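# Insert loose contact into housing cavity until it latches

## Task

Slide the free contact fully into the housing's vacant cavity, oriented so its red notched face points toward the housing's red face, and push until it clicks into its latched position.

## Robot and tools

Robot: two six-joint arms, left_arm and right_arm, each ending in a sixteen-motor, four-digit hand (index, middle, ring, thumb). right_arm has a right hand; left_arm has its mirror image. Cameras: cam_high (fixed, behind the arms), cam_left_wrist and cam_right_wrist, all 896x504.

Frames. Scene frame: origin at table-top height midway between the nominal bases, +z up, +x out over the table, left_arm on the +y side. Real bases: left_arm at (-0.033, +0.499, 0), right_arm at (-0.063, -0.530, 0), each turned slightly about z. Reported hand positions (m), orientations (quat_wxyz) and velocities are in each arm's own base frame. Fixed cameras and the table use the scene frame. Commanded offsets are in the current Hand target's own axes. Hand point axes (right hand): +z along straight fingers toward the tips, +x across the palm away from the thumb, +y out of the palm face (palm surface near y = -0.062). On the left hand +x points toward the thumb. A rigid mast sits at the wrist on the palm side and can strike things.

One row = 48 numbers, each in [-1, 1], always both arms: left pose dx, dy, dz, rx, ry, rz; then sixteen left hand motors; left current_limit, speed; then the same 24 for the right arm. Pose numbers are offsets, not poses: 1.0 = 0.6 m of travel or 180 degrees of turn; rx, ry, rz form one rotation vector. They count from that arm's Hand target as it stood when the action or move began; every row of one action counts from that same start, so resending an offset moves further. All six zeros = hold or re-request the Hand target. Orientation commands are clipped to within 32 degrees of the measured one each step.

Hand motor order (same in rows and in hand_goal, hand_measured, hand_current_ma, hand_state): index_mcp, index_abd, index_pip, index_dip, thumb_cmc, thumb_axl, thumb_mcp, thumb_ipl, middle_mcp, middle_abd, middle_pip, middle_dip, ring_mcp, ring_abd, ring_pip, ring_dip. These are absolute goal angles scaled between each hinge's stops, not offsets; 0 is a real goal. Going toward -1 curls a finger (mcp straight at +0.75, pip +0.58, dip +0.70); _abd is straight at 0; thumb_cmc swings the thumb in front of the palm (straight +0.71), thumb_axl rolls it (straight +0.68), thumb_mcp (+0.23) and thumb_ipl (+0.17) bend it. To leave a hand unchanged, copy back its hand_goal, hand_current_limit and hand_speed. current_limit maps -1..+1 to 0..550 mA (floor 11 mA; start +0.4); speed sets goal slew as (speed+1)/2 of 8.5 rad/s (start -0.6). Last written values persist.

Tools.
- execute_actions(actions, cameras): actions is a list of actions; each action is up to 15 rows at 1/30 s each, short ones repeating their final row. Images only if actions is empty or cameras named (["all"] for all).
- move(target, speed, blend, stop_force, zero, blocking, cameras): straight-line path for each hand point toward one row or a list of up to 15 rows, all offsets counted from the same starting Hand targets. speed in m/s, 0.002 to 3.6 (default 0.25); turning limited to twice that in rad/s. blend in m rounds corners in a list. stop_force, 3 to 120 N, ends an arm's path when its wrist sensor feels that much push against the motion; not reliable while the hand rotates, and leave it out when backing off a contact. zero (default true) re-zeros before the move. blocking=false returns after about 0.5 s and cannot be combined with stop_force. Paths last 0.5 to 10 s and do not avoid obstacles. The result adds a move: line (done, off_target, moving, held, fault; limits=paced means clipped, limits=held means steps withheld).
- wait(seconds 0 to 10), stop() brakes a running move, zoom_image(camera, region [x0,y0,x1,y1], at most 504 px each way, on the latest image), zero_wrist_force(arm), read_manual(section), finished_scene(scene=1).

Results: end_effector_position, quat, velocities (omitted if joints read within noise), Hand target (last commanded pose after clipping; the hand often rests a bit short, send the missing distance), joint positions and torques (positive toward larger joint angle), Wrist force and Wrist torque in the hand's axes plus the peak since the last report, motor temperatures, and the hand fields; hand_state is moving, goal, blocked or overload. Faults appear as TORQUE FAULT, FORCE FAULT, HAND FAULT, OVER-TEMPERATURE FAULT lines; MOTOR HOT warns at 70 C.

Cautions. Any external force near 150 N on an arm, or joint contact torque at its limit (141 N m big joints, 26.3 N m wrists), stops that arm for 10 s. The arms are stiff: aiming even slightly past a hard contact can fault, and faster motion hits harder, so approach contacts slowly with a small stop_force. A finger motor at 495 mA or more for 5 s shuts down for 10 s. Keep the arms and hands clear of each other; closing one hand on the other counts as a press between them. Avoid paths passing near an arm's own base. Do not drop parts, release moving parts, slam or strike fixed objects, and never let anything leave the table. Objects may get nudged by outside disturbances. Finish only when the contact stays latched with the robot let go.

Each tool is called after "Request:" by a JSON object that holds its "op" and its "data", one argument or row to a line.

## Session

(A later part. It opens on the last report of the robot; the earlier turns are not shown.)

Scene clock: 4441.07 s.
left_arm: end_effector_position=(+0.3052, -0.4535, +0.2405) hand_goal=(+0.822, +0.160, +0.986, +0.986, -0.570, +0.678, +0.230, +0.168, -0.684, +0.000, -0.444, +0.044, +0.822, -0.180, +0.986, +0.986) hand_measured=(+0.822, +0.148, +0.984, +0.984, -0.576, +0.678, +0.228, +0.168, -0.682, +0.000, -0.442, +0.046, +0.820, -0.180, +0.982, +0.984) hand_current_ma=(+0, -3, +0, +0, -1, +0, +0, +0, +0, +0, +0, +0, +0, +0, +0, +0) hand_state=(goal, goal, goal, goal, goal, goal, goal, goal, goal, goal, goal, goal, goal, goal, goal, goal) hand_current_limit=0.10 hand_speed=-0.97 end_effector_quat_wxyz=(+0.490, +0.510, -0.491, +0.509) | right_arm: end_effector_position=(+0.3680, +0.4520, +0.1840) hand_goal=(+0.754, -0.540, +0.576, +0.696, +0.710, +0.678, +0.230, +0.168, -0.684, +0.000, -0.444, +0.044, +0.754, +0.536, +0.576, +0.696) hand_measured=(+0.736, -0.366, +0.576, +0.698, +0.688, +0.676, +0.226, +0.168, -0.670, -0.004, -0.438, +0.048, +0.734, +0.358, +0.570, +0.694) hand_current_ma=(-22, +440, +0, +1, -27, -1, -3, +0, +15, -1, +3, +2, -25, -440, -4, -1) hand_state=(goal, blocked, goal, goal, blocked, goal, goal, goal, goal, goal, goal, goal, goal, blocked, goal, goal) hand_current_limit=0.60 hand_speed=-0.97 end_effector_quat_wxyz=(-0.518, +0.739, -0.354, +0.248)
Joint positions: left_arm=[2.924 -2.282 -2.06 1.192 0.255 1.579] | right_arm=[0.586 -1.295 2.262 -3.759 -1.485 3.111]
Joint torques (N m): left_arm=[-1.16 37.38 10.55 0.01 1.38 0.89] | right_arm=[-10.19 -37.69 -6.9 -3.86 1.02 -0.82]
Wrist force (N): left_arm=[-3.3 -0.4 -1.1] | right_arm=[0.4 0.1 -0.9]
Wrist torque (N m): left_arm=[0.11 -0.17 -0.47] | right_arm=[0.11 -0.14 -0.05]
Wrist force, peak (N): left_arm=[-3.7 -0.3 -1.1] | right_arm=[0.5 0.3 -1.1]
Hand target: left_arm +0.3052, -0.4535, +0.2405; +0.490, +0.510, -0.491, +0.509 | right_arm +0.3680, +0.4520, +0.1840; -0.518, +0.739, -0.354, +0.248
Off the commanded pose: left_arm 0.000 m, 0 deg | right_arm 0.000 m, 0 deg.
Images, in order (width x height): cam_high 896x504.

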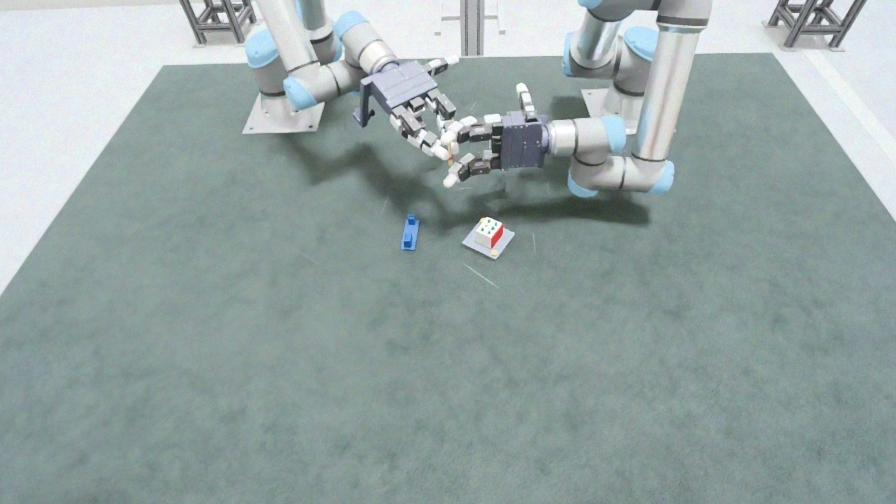

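Request:
{"op": "execute_actions", "data": {
  "actions": [
    [[0,0,0,0,0,0,0.822,0.28,0.986,0.986,-0.571,0.678,0.23,0.168,-0.685,0,-0.445,0.043,0.822,-0.28,0.986,0.986,0.1,-0.95,0,0,0,0,0,0,0.754,-0.54,0.576,0.696,0.71,0.678,0.23,0.168,-0.685,0,-0.445,0.043,0.754,0.535,0.576,0.696,0.6,-0.97]],
    [[0,0,0,0,0,0,0.822,0.28,0.986,0.986,-0.571,0.678,0.23,0.168,-0.685,0,-0.445,0.043,0.822,-0.28,0.986,0.986,0.1,-0.95,0,0,0,0,0,0,0.754,-0.54,0.576,0.696,0.71,0.678,0.23,0.168,-0.685,0,-0.445,0.043,0.754,0.535,0.576,0.696,0.6,-0.97]]
  ],
  "cameras": ["cam_high","cam_right_wrist"]
}}

Request:
{"op": "zoom_image", "data": {
  "camera": "cam_high",
  "region": [420, 120, 480, 190]
}}

Request:
{"op": "zoom_image", "data": {
  "camera": "cam_right_wrist",
  "region": [300, 0, 500, 120]
}}

Scene clock: 4456.97 s.
left_arm: end_effector_position=(+0.3052, -0.4535, +0.2405) hand_goal=(+0.822, +0.280, +0.986, +0.986, -0.570, +0.678, +0.230, +0.168, -0.684, +0.000, -0.444, +0.044, +0.822, -0.280, +0.986, +0.986) hand_measured=(+0.822, +0.270, +0.984, +0.984, -0.576, +0.678, +0.228, +0.168, -0.682, +0.000, -0.442, +0.046, +0.820, -0.280, +0.982, +0.984) hand_current_ma=(+0, -2, +0, +0, -1, +0, +0, +0, +0, +0, +0, +0, +0, +0, +0, +0) hand_state=(goal, goal, goal, goal, goal, goal, goal, goal, goal, goal, goal, goal, goal, goal, goal, goal) hand_current_limit=0.10 hand_speed=-0.95 end_effector_quat_wxyz=(+0.490, +0.510, -0.491, +0.509) | right_arm: end_effector_position=(+0.3680, +0.4520, +0.1840) hand_goal=(+0.754, -0.540, +0.576, +0.696, +0.710, +0.678, +0.230, +0.168, -0.684, +0.000, -0.444, +0.044, +0.754, +0.536, +0.576, +0.696) hand_measured=(+0.736, -0.366, +0.576, +0.698, +0.688, +0.676, +0.226, +0.168, -0.670, -0.004, -0.438, +0.048, +0.734, +0.358, +0.570, +0.694) hand_current_ma=(-22, +440, +0, +1, -27, -1, -3, +0, +15, -1, +3, +2, -25, -440, -4, -1) hand_state=(goal, blocked, goal, goal, blocked, goal, goal, goal, goal, goal, goal, goal, goal, blocked, goal, goal) hand_current_limit=0.60 hand_speed=-0.97 end_effector_quat_wxyz=(-0.518, +0.739, -0.354, +0.248)
Joint positions: left_arm=[2.924 -2.282 -2.06 1.192 0.255 1.579] | right_arm=[0.586 -1.295 2.262 -3.759 -1.485 3.111]
Joint torques (N m): left_arm=[-2.68 36.67 10.67 0.06 1.29 0.87] | right_arm=[-9.46 -37.01 -6.44 -3.53 1.13 -0.48]
Wrist force (N): left_arm=[-3.7 -0.5 -1.0] | right_arm=[0.3 0.1 -0.9]
Wrist torque (N m): left_arm=[0.09 -0.12 -0.50] | right_arm=[0.10 -0.13 -0.05]
Wrist force, peak (N): left_arm=[-3.7 -0.4 -0.9] | right_arm=[0.3 0.1 -1.2]
Hand target: left_arm +0.3052, -0.4535, +0.2405; +0.490, +0.510, -0.491, +0.509 | right_arm +0.3680, +0.4520, +0.1840; -0.518, +0.739, -0.354, +0.248
Off the commanded pose: left_arm 0.000 m, 0 deg | right_arm 0.000 m, 0 deg.
camera_calibration:
cam_right_wrist: T_world_to_cam=[[-0.664396, 0.497836, -0.557438, 0.158732], [-0.655366, -0.029538, 0.754734, 0.0631494], [0.359268, 0.866768, 0.34589, -0.466413], [0, 0, 0, 1]] pos_world=[0.314414, 0.327115, 0.20215]
Images, in order (width x height): cam_high 896x504, cam_right_wrist 896x504.

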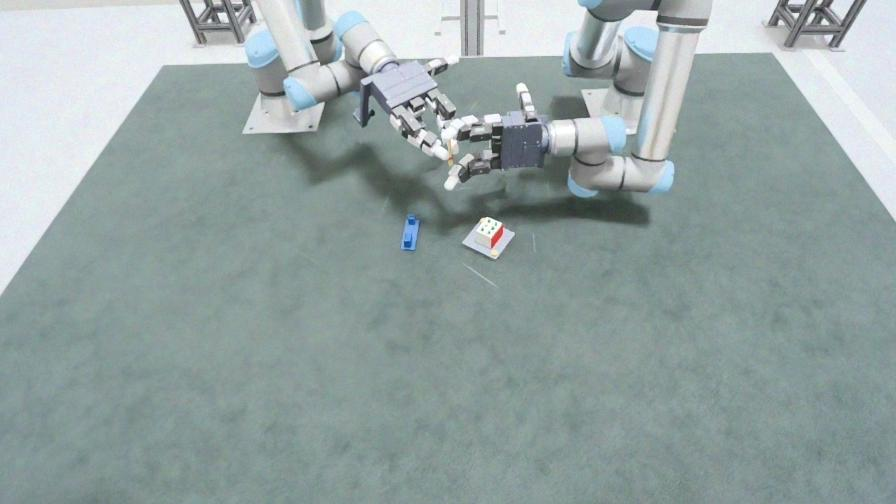

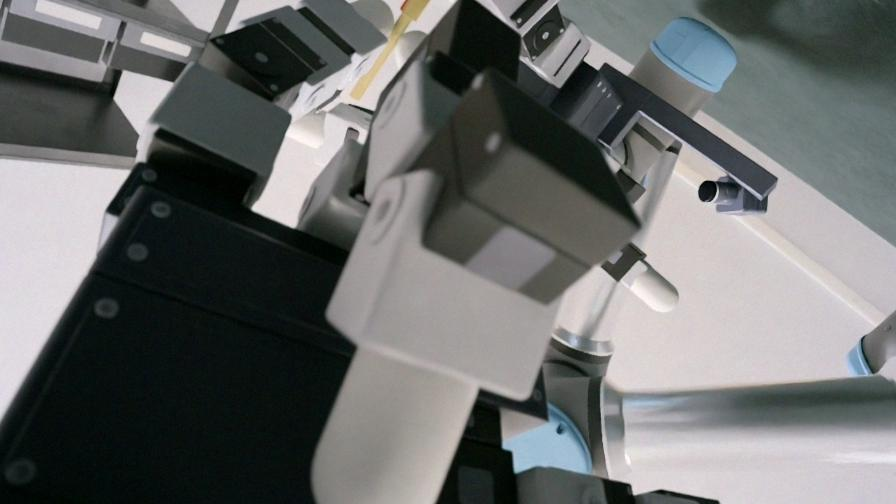

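Scaled by 7.200 from the camera's 896x504 image, which has a finer 1280x720 frame.

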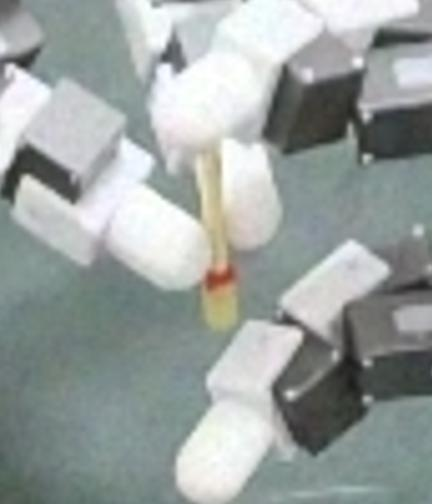

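Scaled by 2.520 from the camera's 896x504 image, which has a finer 1280x720 frame.

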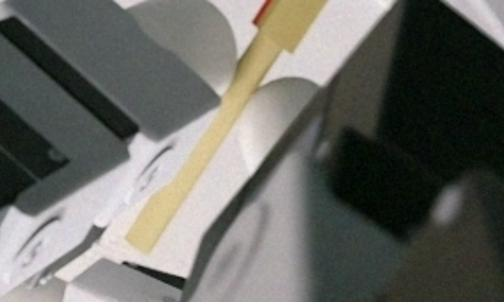

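Request:
{"op": "move", "data": {
  "target": [0,0,-0.25,0,0,0,0.822,0.28,0.986,0.986,-0.571,0.678,0.23,0.168,-0.685,0,-0.445,0.043,0.822,-0.28,0.986,0.986,0.1,-0.95,0,0,0,0,0,0,0.754,-0.54,0.576,0.696,0.71,0.678,0.23,0.168,-0.685,0,-0.445,0.043,0.754,0.535,0.576,0.696,0.6,-0.97],
  "speed": 0.06,
  "cameras": ["cam_high","cam_left_wrist"]
}}

Request:
{"op": "zoom_image", "data": {
  "camera": "cam_high",
  "region": [420, 120, 480, 190]
}}

Scene clock: 4469.60 s.
left_arm: end_effector_position=(+0.2995, -0.3036, +0.2409) hand_goal=(+0.822, +0.280, +0.986, +0.986, -0.570, +0.678, +0.230, +0.168, -0.684, +0.000, -0.444, +0.044, +0.822, -0.280, +0.986, +0.986) hand_measured=(+0.822, +0.270, +0.984, +0.984, -0.576, +0.678, +0.228, +0.168, -0.682, +0.000, -0.442, +0.046, +0.820, -0.280, +0.982, +0.984) hand_current_ma=(+0, -2, +0, +0, -1, +0, +0, +0, +0, +0, +0, +0, +0, +0, +0, +0) hand_state=(goal, goal, goal, goal, goal, goal, goal, goal, goal, goal, goal, goal, goal, goal, goal, goal) hand_current_limit=0.10 hand_speed=-0.95 end_effector_quat_wxyz=(+0.490, +0.510, -0.491, +0.509) | right_arm: end_effector_position=(+0.3680, +0.4520, +0.1840) hand_goal=(+0.754, -0.540, +0.576, +0.696, +0.710, +0.678, +0.230, +0.168, -0.684, +0.000, -0.444, +0.044, +0.754, +0.536, +0.576, +0.696) hand_measured=(+0.736, -0.366, +0.576, +0.698, +0.688, +0.676, +0.226, +0.168, -0.670, -0.004, -0.438, +0.048, +0.734, +0.358, +0.570, +0.694) hand_current_ma=(-22, +440, +0, +1, -27, -1, -3, +0, +15, -1, +3, +2, -25, -440, -4, -1) hand_state=(goal, blocked, goal, goal, blocked, goal, goal, goal, goal, goal, goal, goal, goal, blocked, goal, goal) hand_current_limit=0.60 hand_speed=-0.97 end_effector_quat_wxyz=(-0.518, +0.739, -0.354, +0.248)
Joint positions: left_arm=[3.311 -2.231 -2.225 1.331 -0.132 1.553] | right_arm=[0.586 -1.295 2.262 -3.759 -1.485 3.111]
Joint torques (N m): left_arm=[-9.48 33.61 10.12 -1.59 1.84 0.62] | right_arm=[-10.41 -35.9 -8.07 -3.74 1.05 -0.56]
Wrist force (N): left_arm=[-3.9 -0.3 -1.0] | right_arm=[0.3 0.2 -0.7]
Wrist torque (N m): left_arm=[0.14 -0.10 -0.60] | right_arm=[0.11 -0.13 -0.05]
Wrist force, peak (N): left_arm=[-4.0 -0.1 -1.1] | right_arm=[0.4 0.1 -1.2]
Hand target: left_arm +0.2996, -0.3036, +0.2409; +0.490, +0.510, -0.491, +0.509 | right_arm +0.3680, +0.4520, +0.1840; -0.518, +0.739, -0.354, +0.248
Off the commanded pose: left_arm 0.000 m, 0 deg | right_arm 0.000 m, 0 deg.
move: done
camera_calibration:
cam_left_wrist: T_world_to_cam=[[0.618567, 0.02958, -0.785175, -0.016305], [0.521992, 0.731431, 0.438785, -0.0884958], [0.587281, -0.681273, 0.436999, -0.363947], [0, 0, 0, 1]] pos_world=[0.270019, -0.182736, 0.185073]
Images, in order (width x height): cam_high 896x504, cam_left_wrist 896x504.

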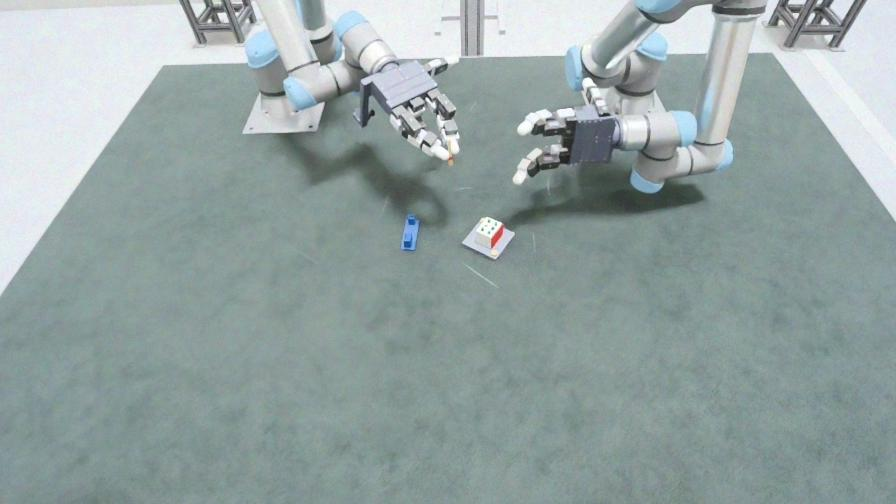

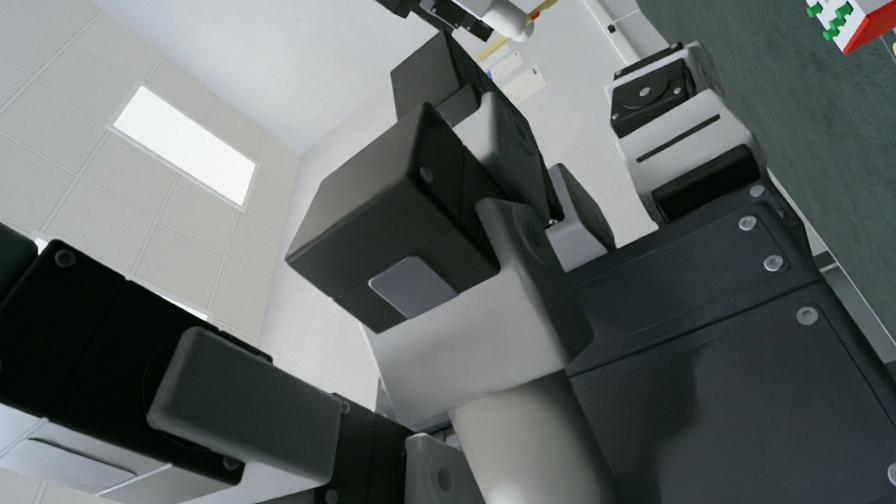

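Scaled by 7.200 from the camera's 896x504 image, which has a finer 1280x720 frame.

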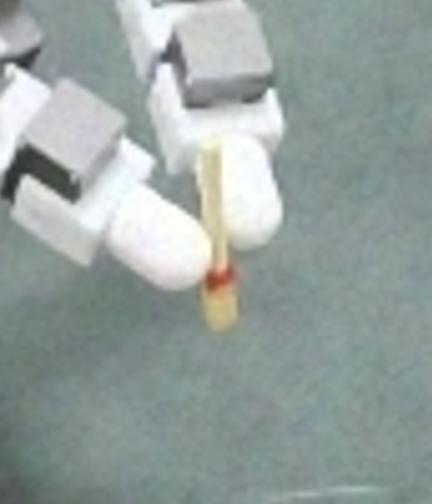

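Request:
{"op": "move", "data": {
  "target": [-0.1253,-0.2883,-0.1485,-0.0589,-0.4481,0.2239,0.754,0,0.576,0.696,-0.571,0.678,0.23,0.168,0.754,0,0.576,0.696,0.754,0,0.576,0.696,0.4,-0.7,0,0,0,0,0,0,0.754,-0.54,0.576,0.696,0.71,0.678,0.23,0.168,-0.685,0,-0.445,0.043,0.754,0.535,0.576,0.696,0.6,-0.97],
  "speed": 0.14,
  "cameras": ["cam_high","cam_left_wrist"]
}}

Request:
{"op": "zoom_image", "data": {
  "camera": "cam_left_wrist",
  "region": [150, 180, 400, 400]
}}

Scene clock: 4487.67 s.
left_arm: end_effector_position=(+0.4690, -0.2080, +0.1658) hand_goal=(+0.754, +0.000, +0.576, +0.696, -0.570, +0.678, +0.230, +0.168, +0.754, +0.000, +0.576, +0.696, +0.754, +0.000, +0.576, +0.696) hand_measured=(+0.752, -0.002, +0.578, +0.698, -0.572, +0.678, +0.228, +0.168, +0.748, -0.002, +0.574, +0.694, +0.752, -0.004, +0.578, +0.698) hand_current_ma=(+0, +0, +0, +0, +0, +0, +0, +0, -1, +0, +0, +0, +0, +0, +0, +0) hand_state=(goal, goal, goal, goal, goal, goal, goal, goal, goal, goal, goal, goal, goal, goal, goal, goal) hand_current_limit=0.40 hand_speed=-0.70 end_effector_quat_wxyz=(+0.085, -0.484, +0.858, -0.149) | right_arm: end_effector_position=(+0.3680, +0.4520, +0.1840) hand_goal=(+0.754, -0.540, +0.576, +0.696, +0.710, +0.678, +0.230, +0.168, -0.684, +0.000, -0.444, +0.044, +0.754, +0.536, +0.576, +0.696) hand_measured=(+0.736, -0.366, +0.576, +0.698, +0.688, +0.676, +0.226, +0.168, -0.670, -0.004, -0.438, +0.048, +0.734, +0.358, +0.570, +0.694) hand_current_ma=(-22, +440, +0, +1, -27, -1, -3, +0, +15, -1, +3, +2, -25, -440, -4, -1) hand_state=(goal, blocked, goal, goal, blocked, goal, goal, goal, goal, goal, goal, goal, goal, blocked, goal, goal) hand_current_limit=0.60 hand_speed=-0.97 end_effector_quat_wxyz=(-0.518, +0.739, -0.354, +0.248)
Joint positions: left_arm=[3.026 -2.099 -1.269 2.113 -1.432 0.406] | right_arm=[0.586 -1.295 2.262 -3.759 -1.485 3.111]
Joint torques (N m): left_arm=[9.45 51.92 8.34 -3.09 1.22 -1.28] | right_arm=[-8.44 -36.39 -7.75 -3.85 0.85 -0.54]
Wrist force (N): left_arm=[-0.9 -1.3 0.1] | right_arm=[0.3 0.3 -0.8]
Wrist torque (N m): left_arm=[-0.35 -0.17 -0.28] | right_arm=[0.12 -0.13 -0.06]
Wrist force, peak (N): left_arm=[-4.2 -0.7 -1.3] | right_arm=[0.5 0.2 -1.2]
Hand target: left_arm +0.4690, -0.2079, +0.1658; +0.085, -0.484, +0.858, -0.149 | right_arm +0.3680, +0.4520, +0.1840; -0.518, +0.739, -0.354, +0.248
Off the commanded pose: left_arm 0.000 m, 0 deg | right_arm 0.000 m, 0 deg.
move: done
camera_calibration:
cam_left_wrist: T_world_to_cam=[[0.903859, 0.370415, 0.214084, -0.411571], [0.0100459, -0.518631, 0.854939, -0.302805], [0.427713, -0.770593, -0.472491, -0.158501], [0, 0, 0, 1]] pos_world=[0.442837, -0.126732, 0.2721]
Images, in order (width x height): cam_high 896x504, cam_left_wrist 896x504.

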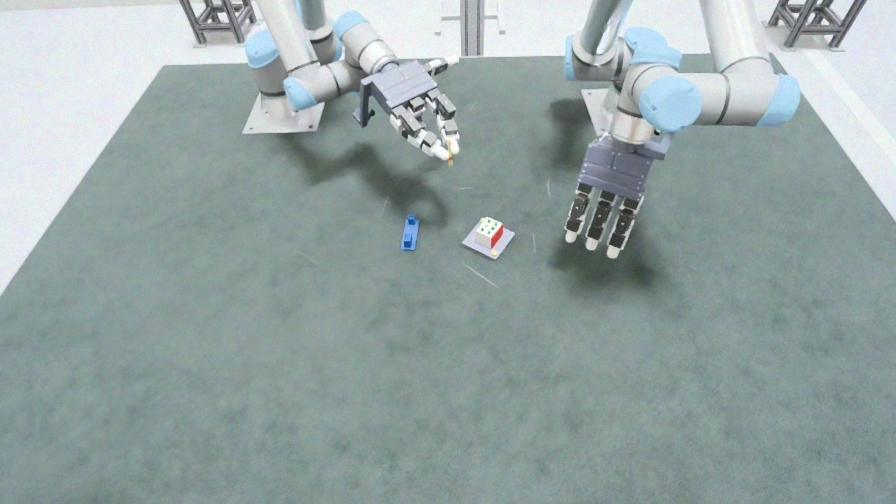

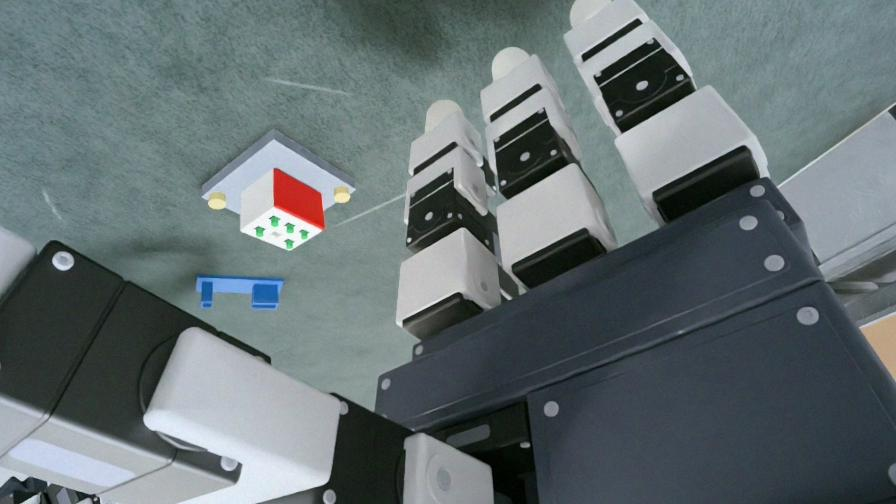

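Scaled by 2.016 from the camera's 896x504 image, which has a finer 1280x720 frame.

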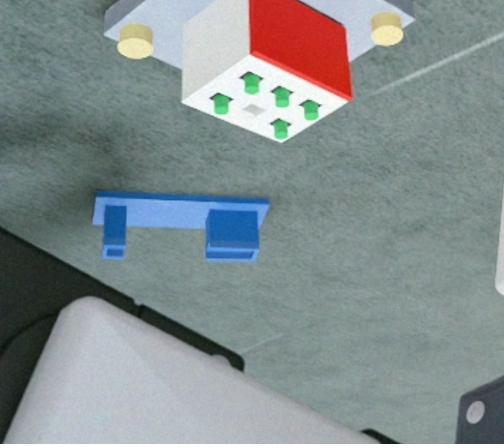

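Request:
{"op": "move", "data": {
  "target": [0,0,0,0,0,0,0.754,0,0.576,0.696,-0.571,0.678,0.23,0.168,0.754,0,0.576,0.696,0.754,0,0.576,0.696,0.4,-0.7,0.0828,0.0668,0.2065,0,-0.1697,-0.0618,0.754,-0.54,0.576,0.696,0.71,0.678,0.23,0.168,-0.685,0,-0.445,0.043,0.754,0.535,0.576,0.696,0.6,-0.97],
  "speed": 0.07,
  "cameras": ["cam_high","cam_left_wrist"]
}}

Request:
{"op": "zoom_image", "data": {
  "camera": "cam_left_wrist",
  "region": [200, 160, 360, 360]
}}

Request:
{"op": "zoom_image", "data": {
  "camera": "cam_high",
  "region": [440, 170, 520, 260]
}}

Scene clock: 4514.87 s.
left_arm: end_effector_position=(+0.4690, -0.2079, +0.1658) hand_goal=(+0.754, +0.000, +0.576, +0.696, -0.570, +0.678, +0.230, +0.168, +0.754, +0.000, +0.576, +0.696, +0.754, +0.000, +0.576, +0.696) hand_measured=(+0.752, -0.002, +0.578, +0.698, -0.572, +0.678, +0.228, +0.168, +0.748, -0.002, +0.574, +0.694, +0.752, -0.004, +0.578, +0.698) hand_current_ma=(+0, +0, +0, +0, +0, +0, +0, +0, -1, +0, +0, +0, +0, +0, +0, +0) hand_state=(goal, goal, goal, goal, goal, goal, goal, goal, goal, goal, goal, goal, goal, goal, goal, goal) hand_current_limit=0.40 hand_speed=-0.70 end_effector_quat_wxyz=(+0.085, -0.484, +0.858, -0.149) | right_arm: end_effector_position=(+0.4793, +0.4776, +0.1039) hand_goal=(+0.754, -0.540, +0.576, +0.696, +0.710, +0.678, +0.230, +0.168, -0.684, +0.000, -0.444, +0.044, +0.754, +0.536, +0.576, +0.696) hand_measured=(+0.736, -0.366, +0.576, +0.698, +0.688, +0.676, +0.226, +0.168, -0.670, -0.004, -0.438, +0.048, +0.734, +0.358, +0.570, +0.694) hand_current_ma=(-21, +440, +0, +1, -27, -1, -3, +0, +14, -1, +3, +2, -25, -440, -4, -1) hand_state=(goal, blocked, goal, goal, blocked, goal, goal, goal, goal, goal, goal, goal, goal, blocked, goal, goal) hand_current_limit=0.60 hand_speed=-0.97 end_effector_quat_wxyz=(-0.566, +0.808, -0.133, +0.093)
Joint positions: left_arm=[3.026 -2.099 -1.269 2.113 -1.432 0.406] | right_arm=[0.333 -0.943 1.942 -3.606 -0.733 2.727]
Joint torques (N m): left_arm=[9.46 51.69 9.44 -2.44 -0.63 -0.99] | right_arm=[8.4 -50.03 -5.91 -3.86 -1.34 1.13]
Wrist force (N): left_arm=[-1.2 -1.4 0.1] | right_arm=[0.0 0.2 -0.8]
Wrist torque (N m): left_arm=[-0.36 -0.12 -0.30] | right_arm=[0.14 -0.12 -0.08]
Wrist force, peak (N): left_arm=[-1.2 -1.5 0.3] | right_arm=[0.3 0.3 -1.4]
Hand target: left_arm +0.4690, -0.2079, +0.1658; +0.085, -0.484, +0.858, -0.149 | right_arm +0.4792, +0.4777, +0.1040; -0.566, +0.808, -0.133, +0.093
Off the commanded pose: left_arm 0.000 m, 0 deg | right_arm 0.000 m, 0 deg.
move: done
camera_calibration:
cam_left_wrist: T_world_to_cam=[[0.903766, 0.370572, 0.214206, -0.411602], [0.0100475, -0.518678, 0.854911, -0.302837], [0.42791, -0.770487, -0.472486, -0.158452], [0, 0, 0, 1]] pos_world=[0.442838, -0.126632, 0.2722]
Images, in order (width x height): cam_high 896x504, cam_left_wrist 896x504.

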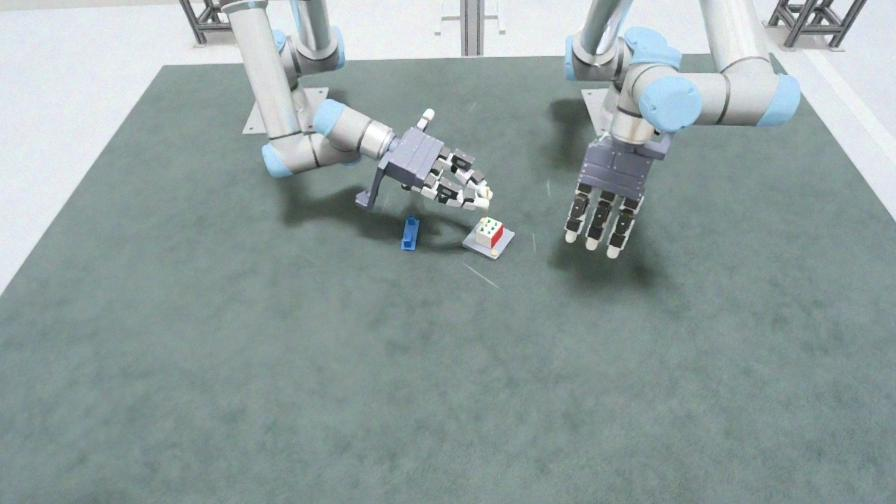

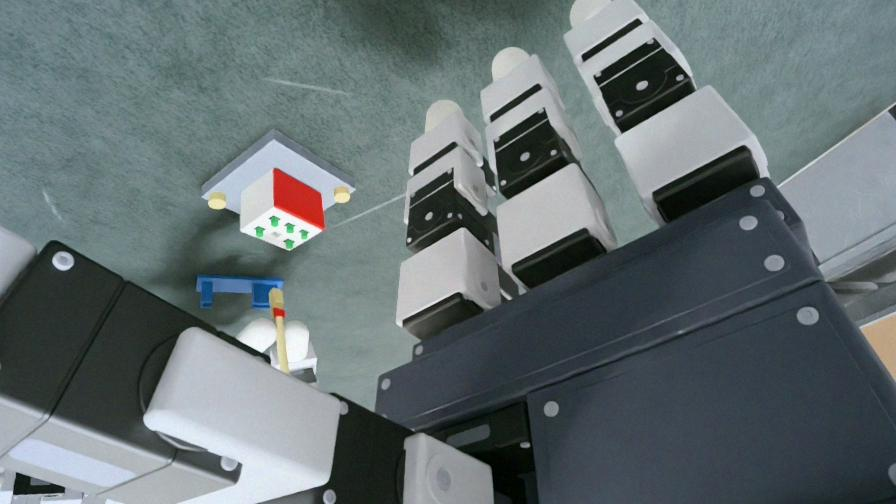

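Scaled by 2.520 from the camera's 896x504 image, which has a finer 1280x720 frame.

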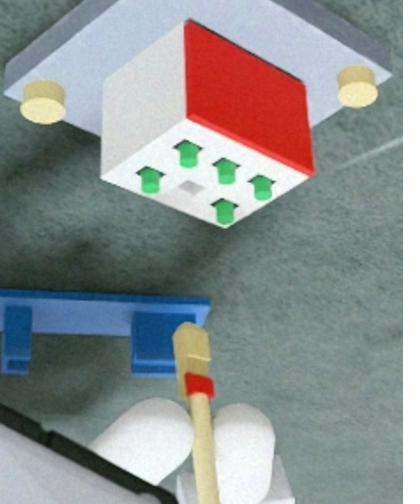

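Scaled by 5.600 from the camera's 896x504 image, which has a finer 1280x720 frame.

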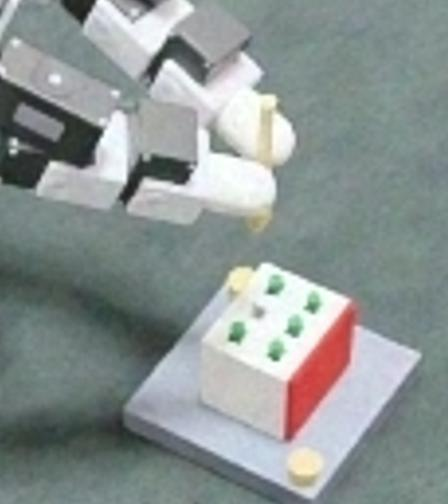

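Request:
{"op": "zoom_image", "data": {
  "camera": "cam_left_wrist",
  "region": [255, 280, 305, 380]
}}

Request:
{"op": "zoom_image", "data": {
  "camera": "cam_left_wrist",
  "region": [265, 285, 290, 325]
}}

Request:
{"op": "zoom_image", "data": {
  "camera": "cam_high",
  "region": [474, 180, 500, 215]
}}

Scaled by 5.040 from the camera's 896x504 image, which has a finer 1280x720 frame.

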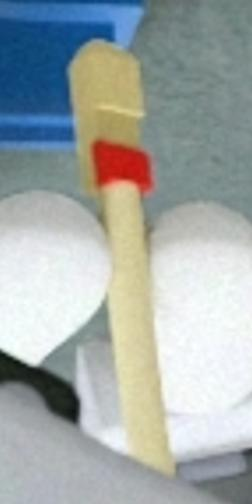

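Scaled by 12.600 from the camera's 896x504 image, which has a finer 1280x720 frame.

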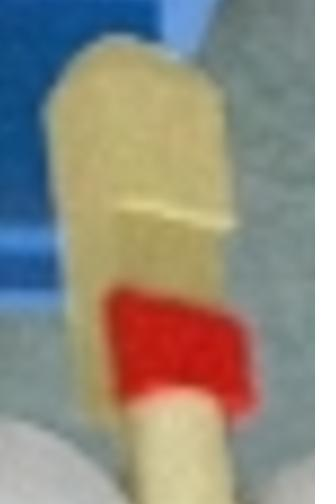

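Scaled by 14.400 from the camera's 896x504 image, which has a finer 1280x720 frame.

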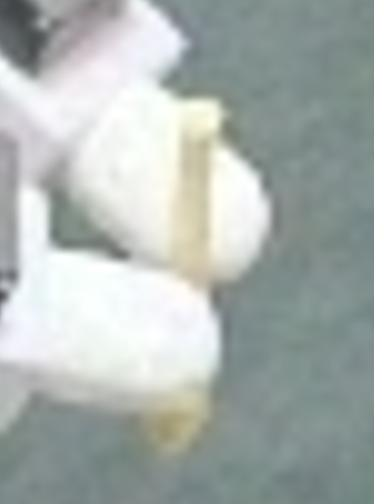

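Request:
{"op": "zoom_image", "data": {
  "camera": "cam_left_wrist",
  "region": [267, 287, 287, 305]
}}

Request:
{"op": "zoom_image", "data": {
  "camera": "cam_left_wrist",
  "region": [267, 300, 289, 320]
}}

Scaled by 25.200 from the camera's 896x504 image, which has a finer 1280x720 frame.

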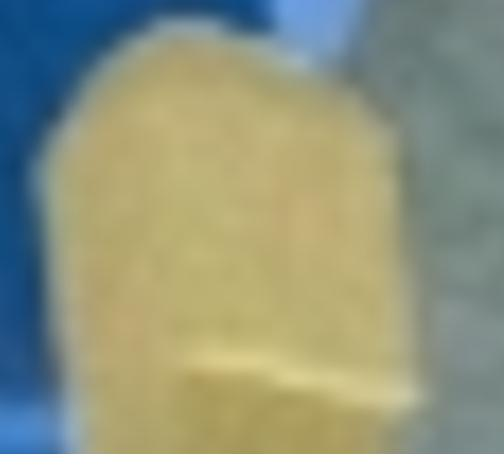

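Scaled by 22.909 from the camera's 896x504 image, which has a finer 1280x720 frame.

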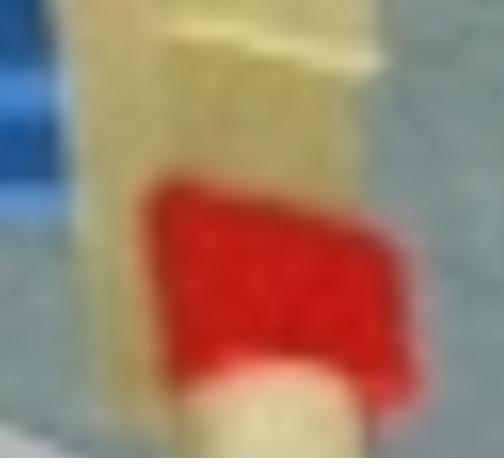

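Request:
{"op": "move", "data": {
  "target": [0.1088,-0.0542,0.0885,0,0,0,0.754,0,0.576,0.696,-0.571,0.678,0.23,0.168,0.754,0,0.576,0.696,0.754,0,0.576,0.696,0.4,-0.7,0,0,0,0,0,0,0.754,-0.54,0.576,0.696,0.71,0.678,0.23,0.168,-0.685,0,-0.445,0.043,0.754,0.535,0.576,0.696,0.6,-0.97],
  "speed": 0.06,
  "cameras": ["cam_high","cam_left_wrist"]
}}

Request:
{"op": "zoom_image", "data": {
  "camera": "cam_left_wrist",
  "region": [245, 280, 305, 400]
}}

Request:
{"op": "zoom_image", "data": {
  "camera": "cam_left_wrist",
  "region": [255, 290, 285, 330]
}}

Scene clock: 4577.67 s.
left_arm: end_effector_position=(+0.4769, -0.2889, +0.1266) hand_goal=(+0.754, +0.000, +0.576, +0.696, -0.570, +0.678, +0.230, +0.168, +0.754, +0.000, +0.576, +0.696, +0.754, +0.000, +0.576, +0.696) hand_measured=(+0.752, -0.002, +0.578, +0.698, -0.572, +0.678, +0.228, +0.168, +0.748, -0.002, +0.574, +0.694, +0.752, -0.002, +0.578, +0.698) hand_current_ma=(+0, +0, +0, +0, +0, +0, +0, +0, -1, +0, +0, +0, +0, +0, +0, +0) hand_state=(goal, goal, goal, goal, goal, goal, goal, goal, goal, goal, goal, goal, goal, goal, goal, goal) hand_current_limit=0.40 hand_speed=-0.70 end_effector_quat_wxyz=(+0.085, -0.484, +0.858, -0.149) end_effector_velocity=(+0.000, +0.002, +0.001) end_effector_angular_velocity=(+0.001, -0.001, -0.002) | right_arm: end_effector_position=(+0.4792, +0.4777, +0.1040) hand_goal=(+0.754, -0.540, +0.576, +0.696, +0.710, +0.678, +0.230, +0.168, -0.684, +0.000, -0.444, +0.044, +0.754, +0.536, +0.576, +0.696) hand_measured=(+0.736, -0.366, +0.576, +0.698, +0.688, +0.676, +0.226, +0.168, -0.670, -0.004, -0.438, +0.048, +0.734, +0.358, +0.570, +0.694) hand_current_ma=(-21, +440, +0, +1, -27, -1, -3, +0, +14, -1, +3, +2, -25, -440, -4, -1) hand_state=(goal, blocked, goal, goal, blocked, goal, goal, goal, goal, goal, goal, goal, goal, blocked, goal, goal) hand_current_limit=0.60 hand_speed=-0.97 end_effector_quat_wxyz=(-0.566, +0.808, -0.133, +0.093)
Joint positions: left_arm=[2.877 -2.225 -1.164 2.15 -1.48 0.264] | right_arm=[0.333 -0.943 1.942 -3.606 -0.733 2.727]
Joint velocities: left_arm=[0.003 0.003 -0.003 0.001 0 0.005] | right_arm=[within noise]
Joint torques (N m): left_arm=[9.8 58.59 9.03 -2.86 1.64 1.3] | right_arm=[8.88 -50.06 -6.43 -3.4 1.15 0.19]
Wrist force (N): left_arm=[-1.2 -1.3 -0.1] | right_arm=[0.1 0.2 -0.7]
Wrist torque (N m): left_arm=[-0.32 -0.13 -0.23] | right_arm=[0.12 -0.13 -0.08]
Wrist force, peak (N): left_arm=[-1.5 -1.4 0.2] | right_arm=[0.4 0.2 -1.0]
Hand target: left_arm +0.4768, -0.2888, +0.1267; +0.085, -0.484, +0.858, -0.149 | right_arm +0.4792, +0.4777, +0.1040; -0.566, +0.808, -0.133, +0.093
Off the commanded pose: left_arm 0.000 m, 0 deg | right_arm 0.000 m, 0 deg.
move: done
camera_calibration:
cam_left_wrist: T_world_to_cam=[[0.903722, 0.370568, 0.214396, -0.380226], [0.00995684, -0.518843, 0.854812, -0.311438], [0.428004, -0.770377, -0.472579, -0.242797], [0, 0, 0, 1]] pos_world=[0.450638, -0.207732, 0.232999]
Images, in order (width x height): cam_high 896x504, cam_left_wrist 896x504.

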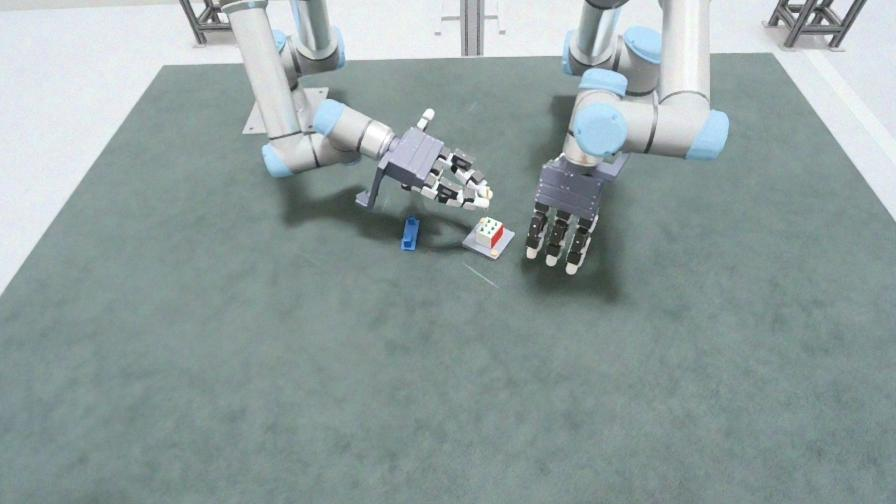

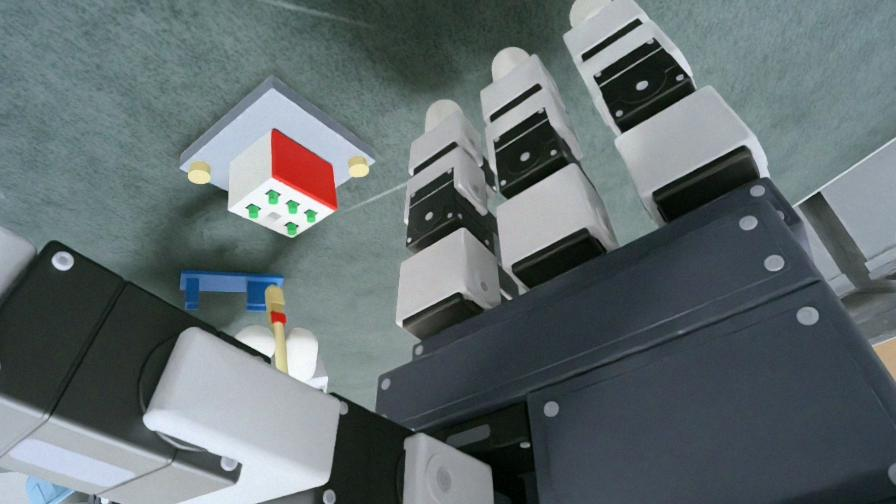

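Scaled by 4.200 from the camera's 896x504 image, which has a finer 1280x720 frame.

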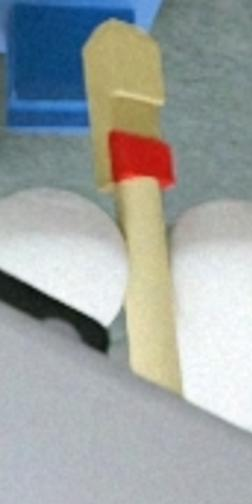

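Scaled by 12.600 from the camera's 896x504 image, which has a finer 1280x720 frame.

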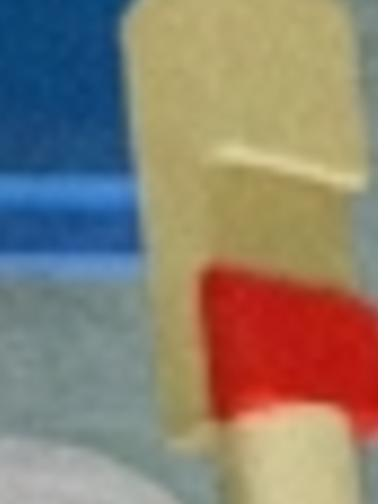

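Request:
{"op": "zoom_image", "data": {
  "camera": "cam_left_wrist",
  "region": [264, 284, 288, 308]
}}

Request:
{"op": "zoom_image", "data": {
  "camera": "cam_left_wrist",
  "region": [264, 304, 290, 330]
}}

Request:
{"op": "zoom_image", "data": {
  "camera": "cam_left_wrist",
  "region": [220, 170, 350, 245]
}}

Scaled by 21.000 from the camera's 896x504 image, which has a finer 1280x720 frame.

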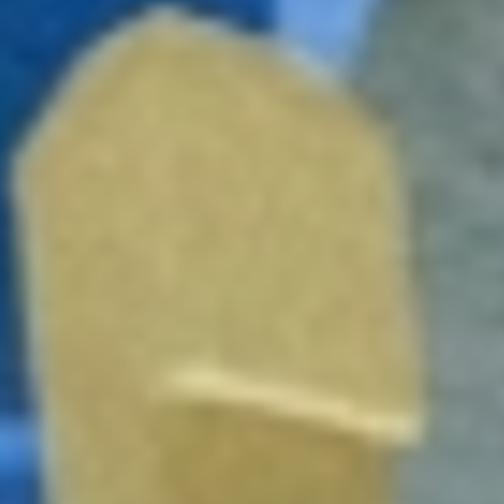

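Scaled by 19.385 from the camera's 896x504 image, which has a finer 1280x720 frame.

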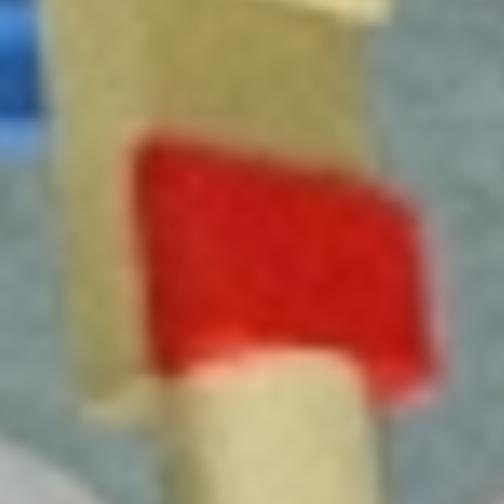

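Scaled by 3.877 from the camera's 896x504 image, which has a finer 1280x720 frame.

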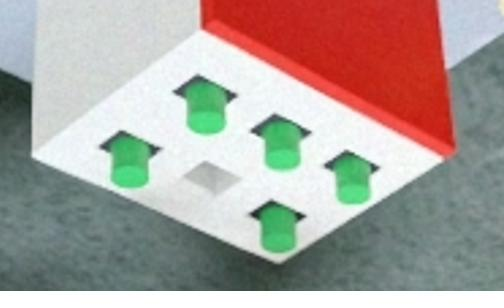

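Request:
{"op": "move", "data": {
  "target": [0,0,0,0,0,0,0.754,0,0.576,0.696,-0.571,0.678,0.23,0.168,0.754,0,0.576,0.696,0.754,0,0.576,0.696,0.4,-0.7,-0.0280,0.0135,0.0165,0.0261,0.0468,0.0094,0.754,-0.54,0.576,0.696,0.71,0.678,0.23,0.168,-0.685,0,-0.445,0.043,0.754,0.535,0.576,0.696,0.6,-0.97],
  "speed": 0.04,
  "cameras": ["cam_high","cam_left_wrist"]
}}

Request:
{"op": "zoom_image", "data": {
  "camera": "cam_left_wrist",
  "region": [240, 270, 310, 410]
}}

Request:
{"op": "zoom_image", "data": {
  "camera": "cam_left_wrist",
  "region": [264, 280, 292, 308]
}}

Request:
{"op": "zoom_image", "data": {
  "camera": "cam_high",
  "region": [470, 175, 505, 235]
}}

Scene clock: 4632.27 s.
left_arm: end_effector_position=(+0.4768, -0.2888, +0.1267) hand_goal=(+0.754, +0.000, +0.576, +0.696, -0.570, +0.678, +0.230, +0.168, +0.754, +0.000, +0.576, +0.696, +0.754, +0.000, +0.576, +0.696) hand_measured=(+0.752, -0.002, +0.578, +0.698, -0.572, +0.678, +0.228, +0.168, +0.748, -0.002, +0.574, +0.694, +0.752, -0.002, +0.578, +0.698) hand_current_ma=(+0, +0, +0, +0, +0, +0, +0, +0, -1, +0, +0, +0, +0, +0, +0, +0) hand_state=(goal, goal, goal, goal, goal, goal, goal, goal, goal, goal, goal, goal, goal, goal, goal, goal) hand_current_limit=0.40 hand_speed=-0.70 end_effector_quat_wxyz=(+0.085, -0.484, +0.858, -0.149) | right_arm: end_effector_position=(+0.4653, +0.4894, +0.0928) hand_goal=(+0.754, -0.540, +0.576, +0.696, +0.710, +0.678, +0.230, +0.168, -0.684, +0.000, -0.444, +0.044, +0.754, +0.536, +0.576, +0.696) hand_measured=(+0.736, -0.366, +0.576, +0.698, +0.688, +0.676, +0.226, +0.168, -0.670, -0.004, -0.438, +0.048, +0.734, +0.358, +0.570, +0.694) hand_current_ma=(-21, +440, +0, +1, -27, -1, -3, +0, +14, -1, +3, +2, -25, -440, -4, -1) hand_state=(goal, blocked, goal, goal, blocked, goal, goal, goal, goal, goal, goal, goal, goal, blocked, goal, goal) hand_current_limit=0.60 hand_speed=-0.97 end_effector_quat_wxyz=(-0.589, +0.773, -0.182, +0.149) end_effector_velocity=(+0.000, +0.000, +0.000) end_effector_angular_velocity=(-0.002, +0.001, +0.005)
Joint positions: left_arm=[2.877 -2.224 -1.164 2.15 -1.479 0.264] | right_arm=[0.385 -0.888 1.995 -3.906 -0.894 2.905]
Joint velocities: left_arm=[within noise] | right_arm=[-0.001 0 -0.002 0.007 0.005 -0.004]
Joint torques (N m): left_arm=[11.05 57.67 9.03 -2.36 2.08 -1.12] | right_arm=[-10.45 -45.46 -14.93 0 2 -1.25]
Wrist force (N): left_arm=[-1.3 -1.3 0.0] | right_arm=[0.1 0.0 -1.2]
Wrist torque (N m): left_arm=[-0.31 -0.12 -0.25] | right_arm=[0.12 -0.11 -0.05]
Wrist force, peak (N): left_arm=[-1.4 -1.6 0.1] | right_arm=[0.3 0.2 -1.3]
Hand target: left_arm +0.4768, -0.2888, +0.1267; +0.085, -0.484, +0.858, -0.149 | right_arm +0.4654, +0.4893, +0.0930; -0.589, +0.773, -0.182, +0.149
Off the commanded pose: left_arm 0.000 m, 0 deg | right_arm 0.000 m, 0 deg.
move: done
camera_calibration:
cam_left_wrist: T_world_to_cam=[[0.903766, 0.370572, 0.214206, -0.380169], [0.0100475, -0.518678, 0.854911, -0.311501], [0.42791, -0.770487, -0.472486, -0.242631], [0, 0, 0, 1]] pos_world=[0.450538, -0.207632, 0.2331]
Images, in order (width x height): cam_high 896x504, cam_left_wrist 896x504.

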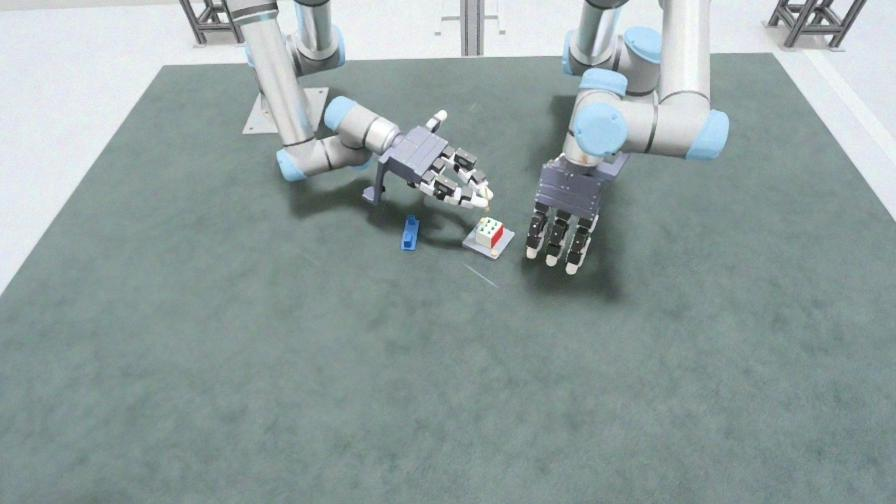

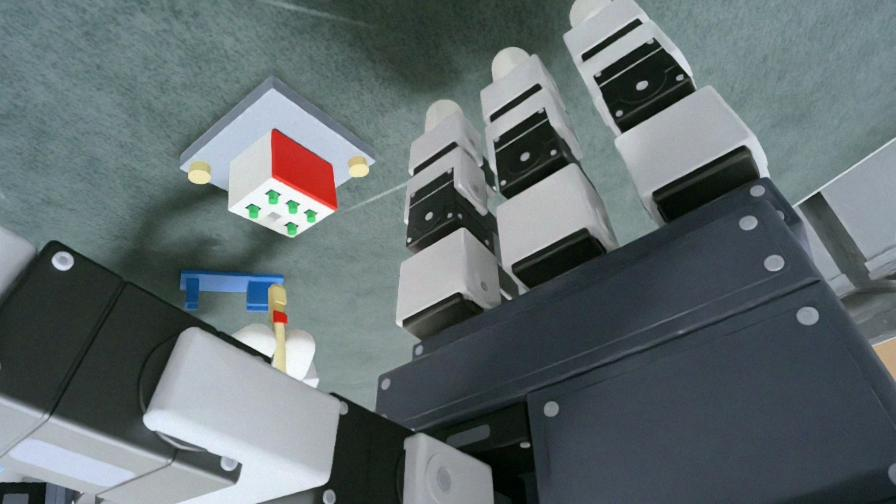

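Scaled by 3.600 from the camera's 896x504 image, which has a finer 1280x720 frame.

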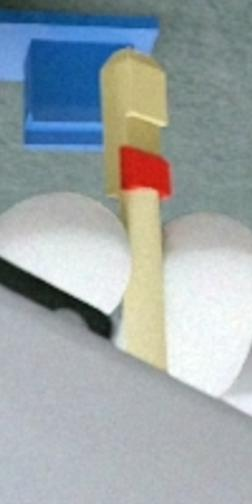

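Scaled by 18.000 from the camera's 896x504 image, which has a finer 1280x720 frame.

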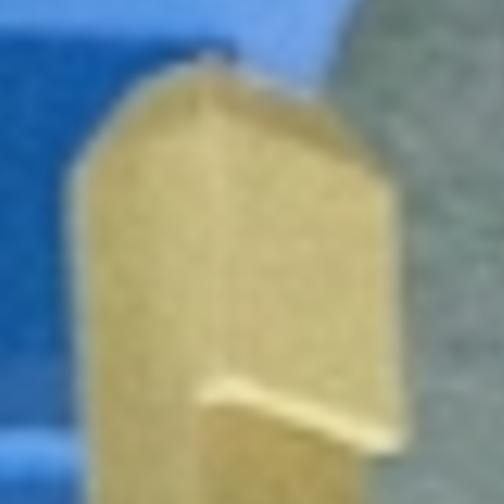

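Scaled by 8.400 from the camera's 896x504 image, which has a finer 1280x720 frame.

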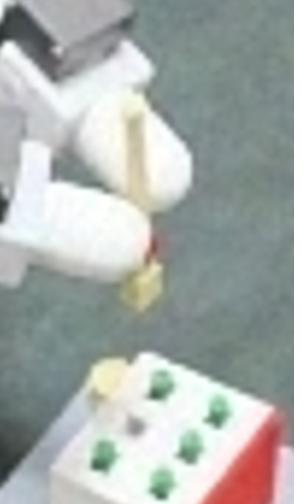

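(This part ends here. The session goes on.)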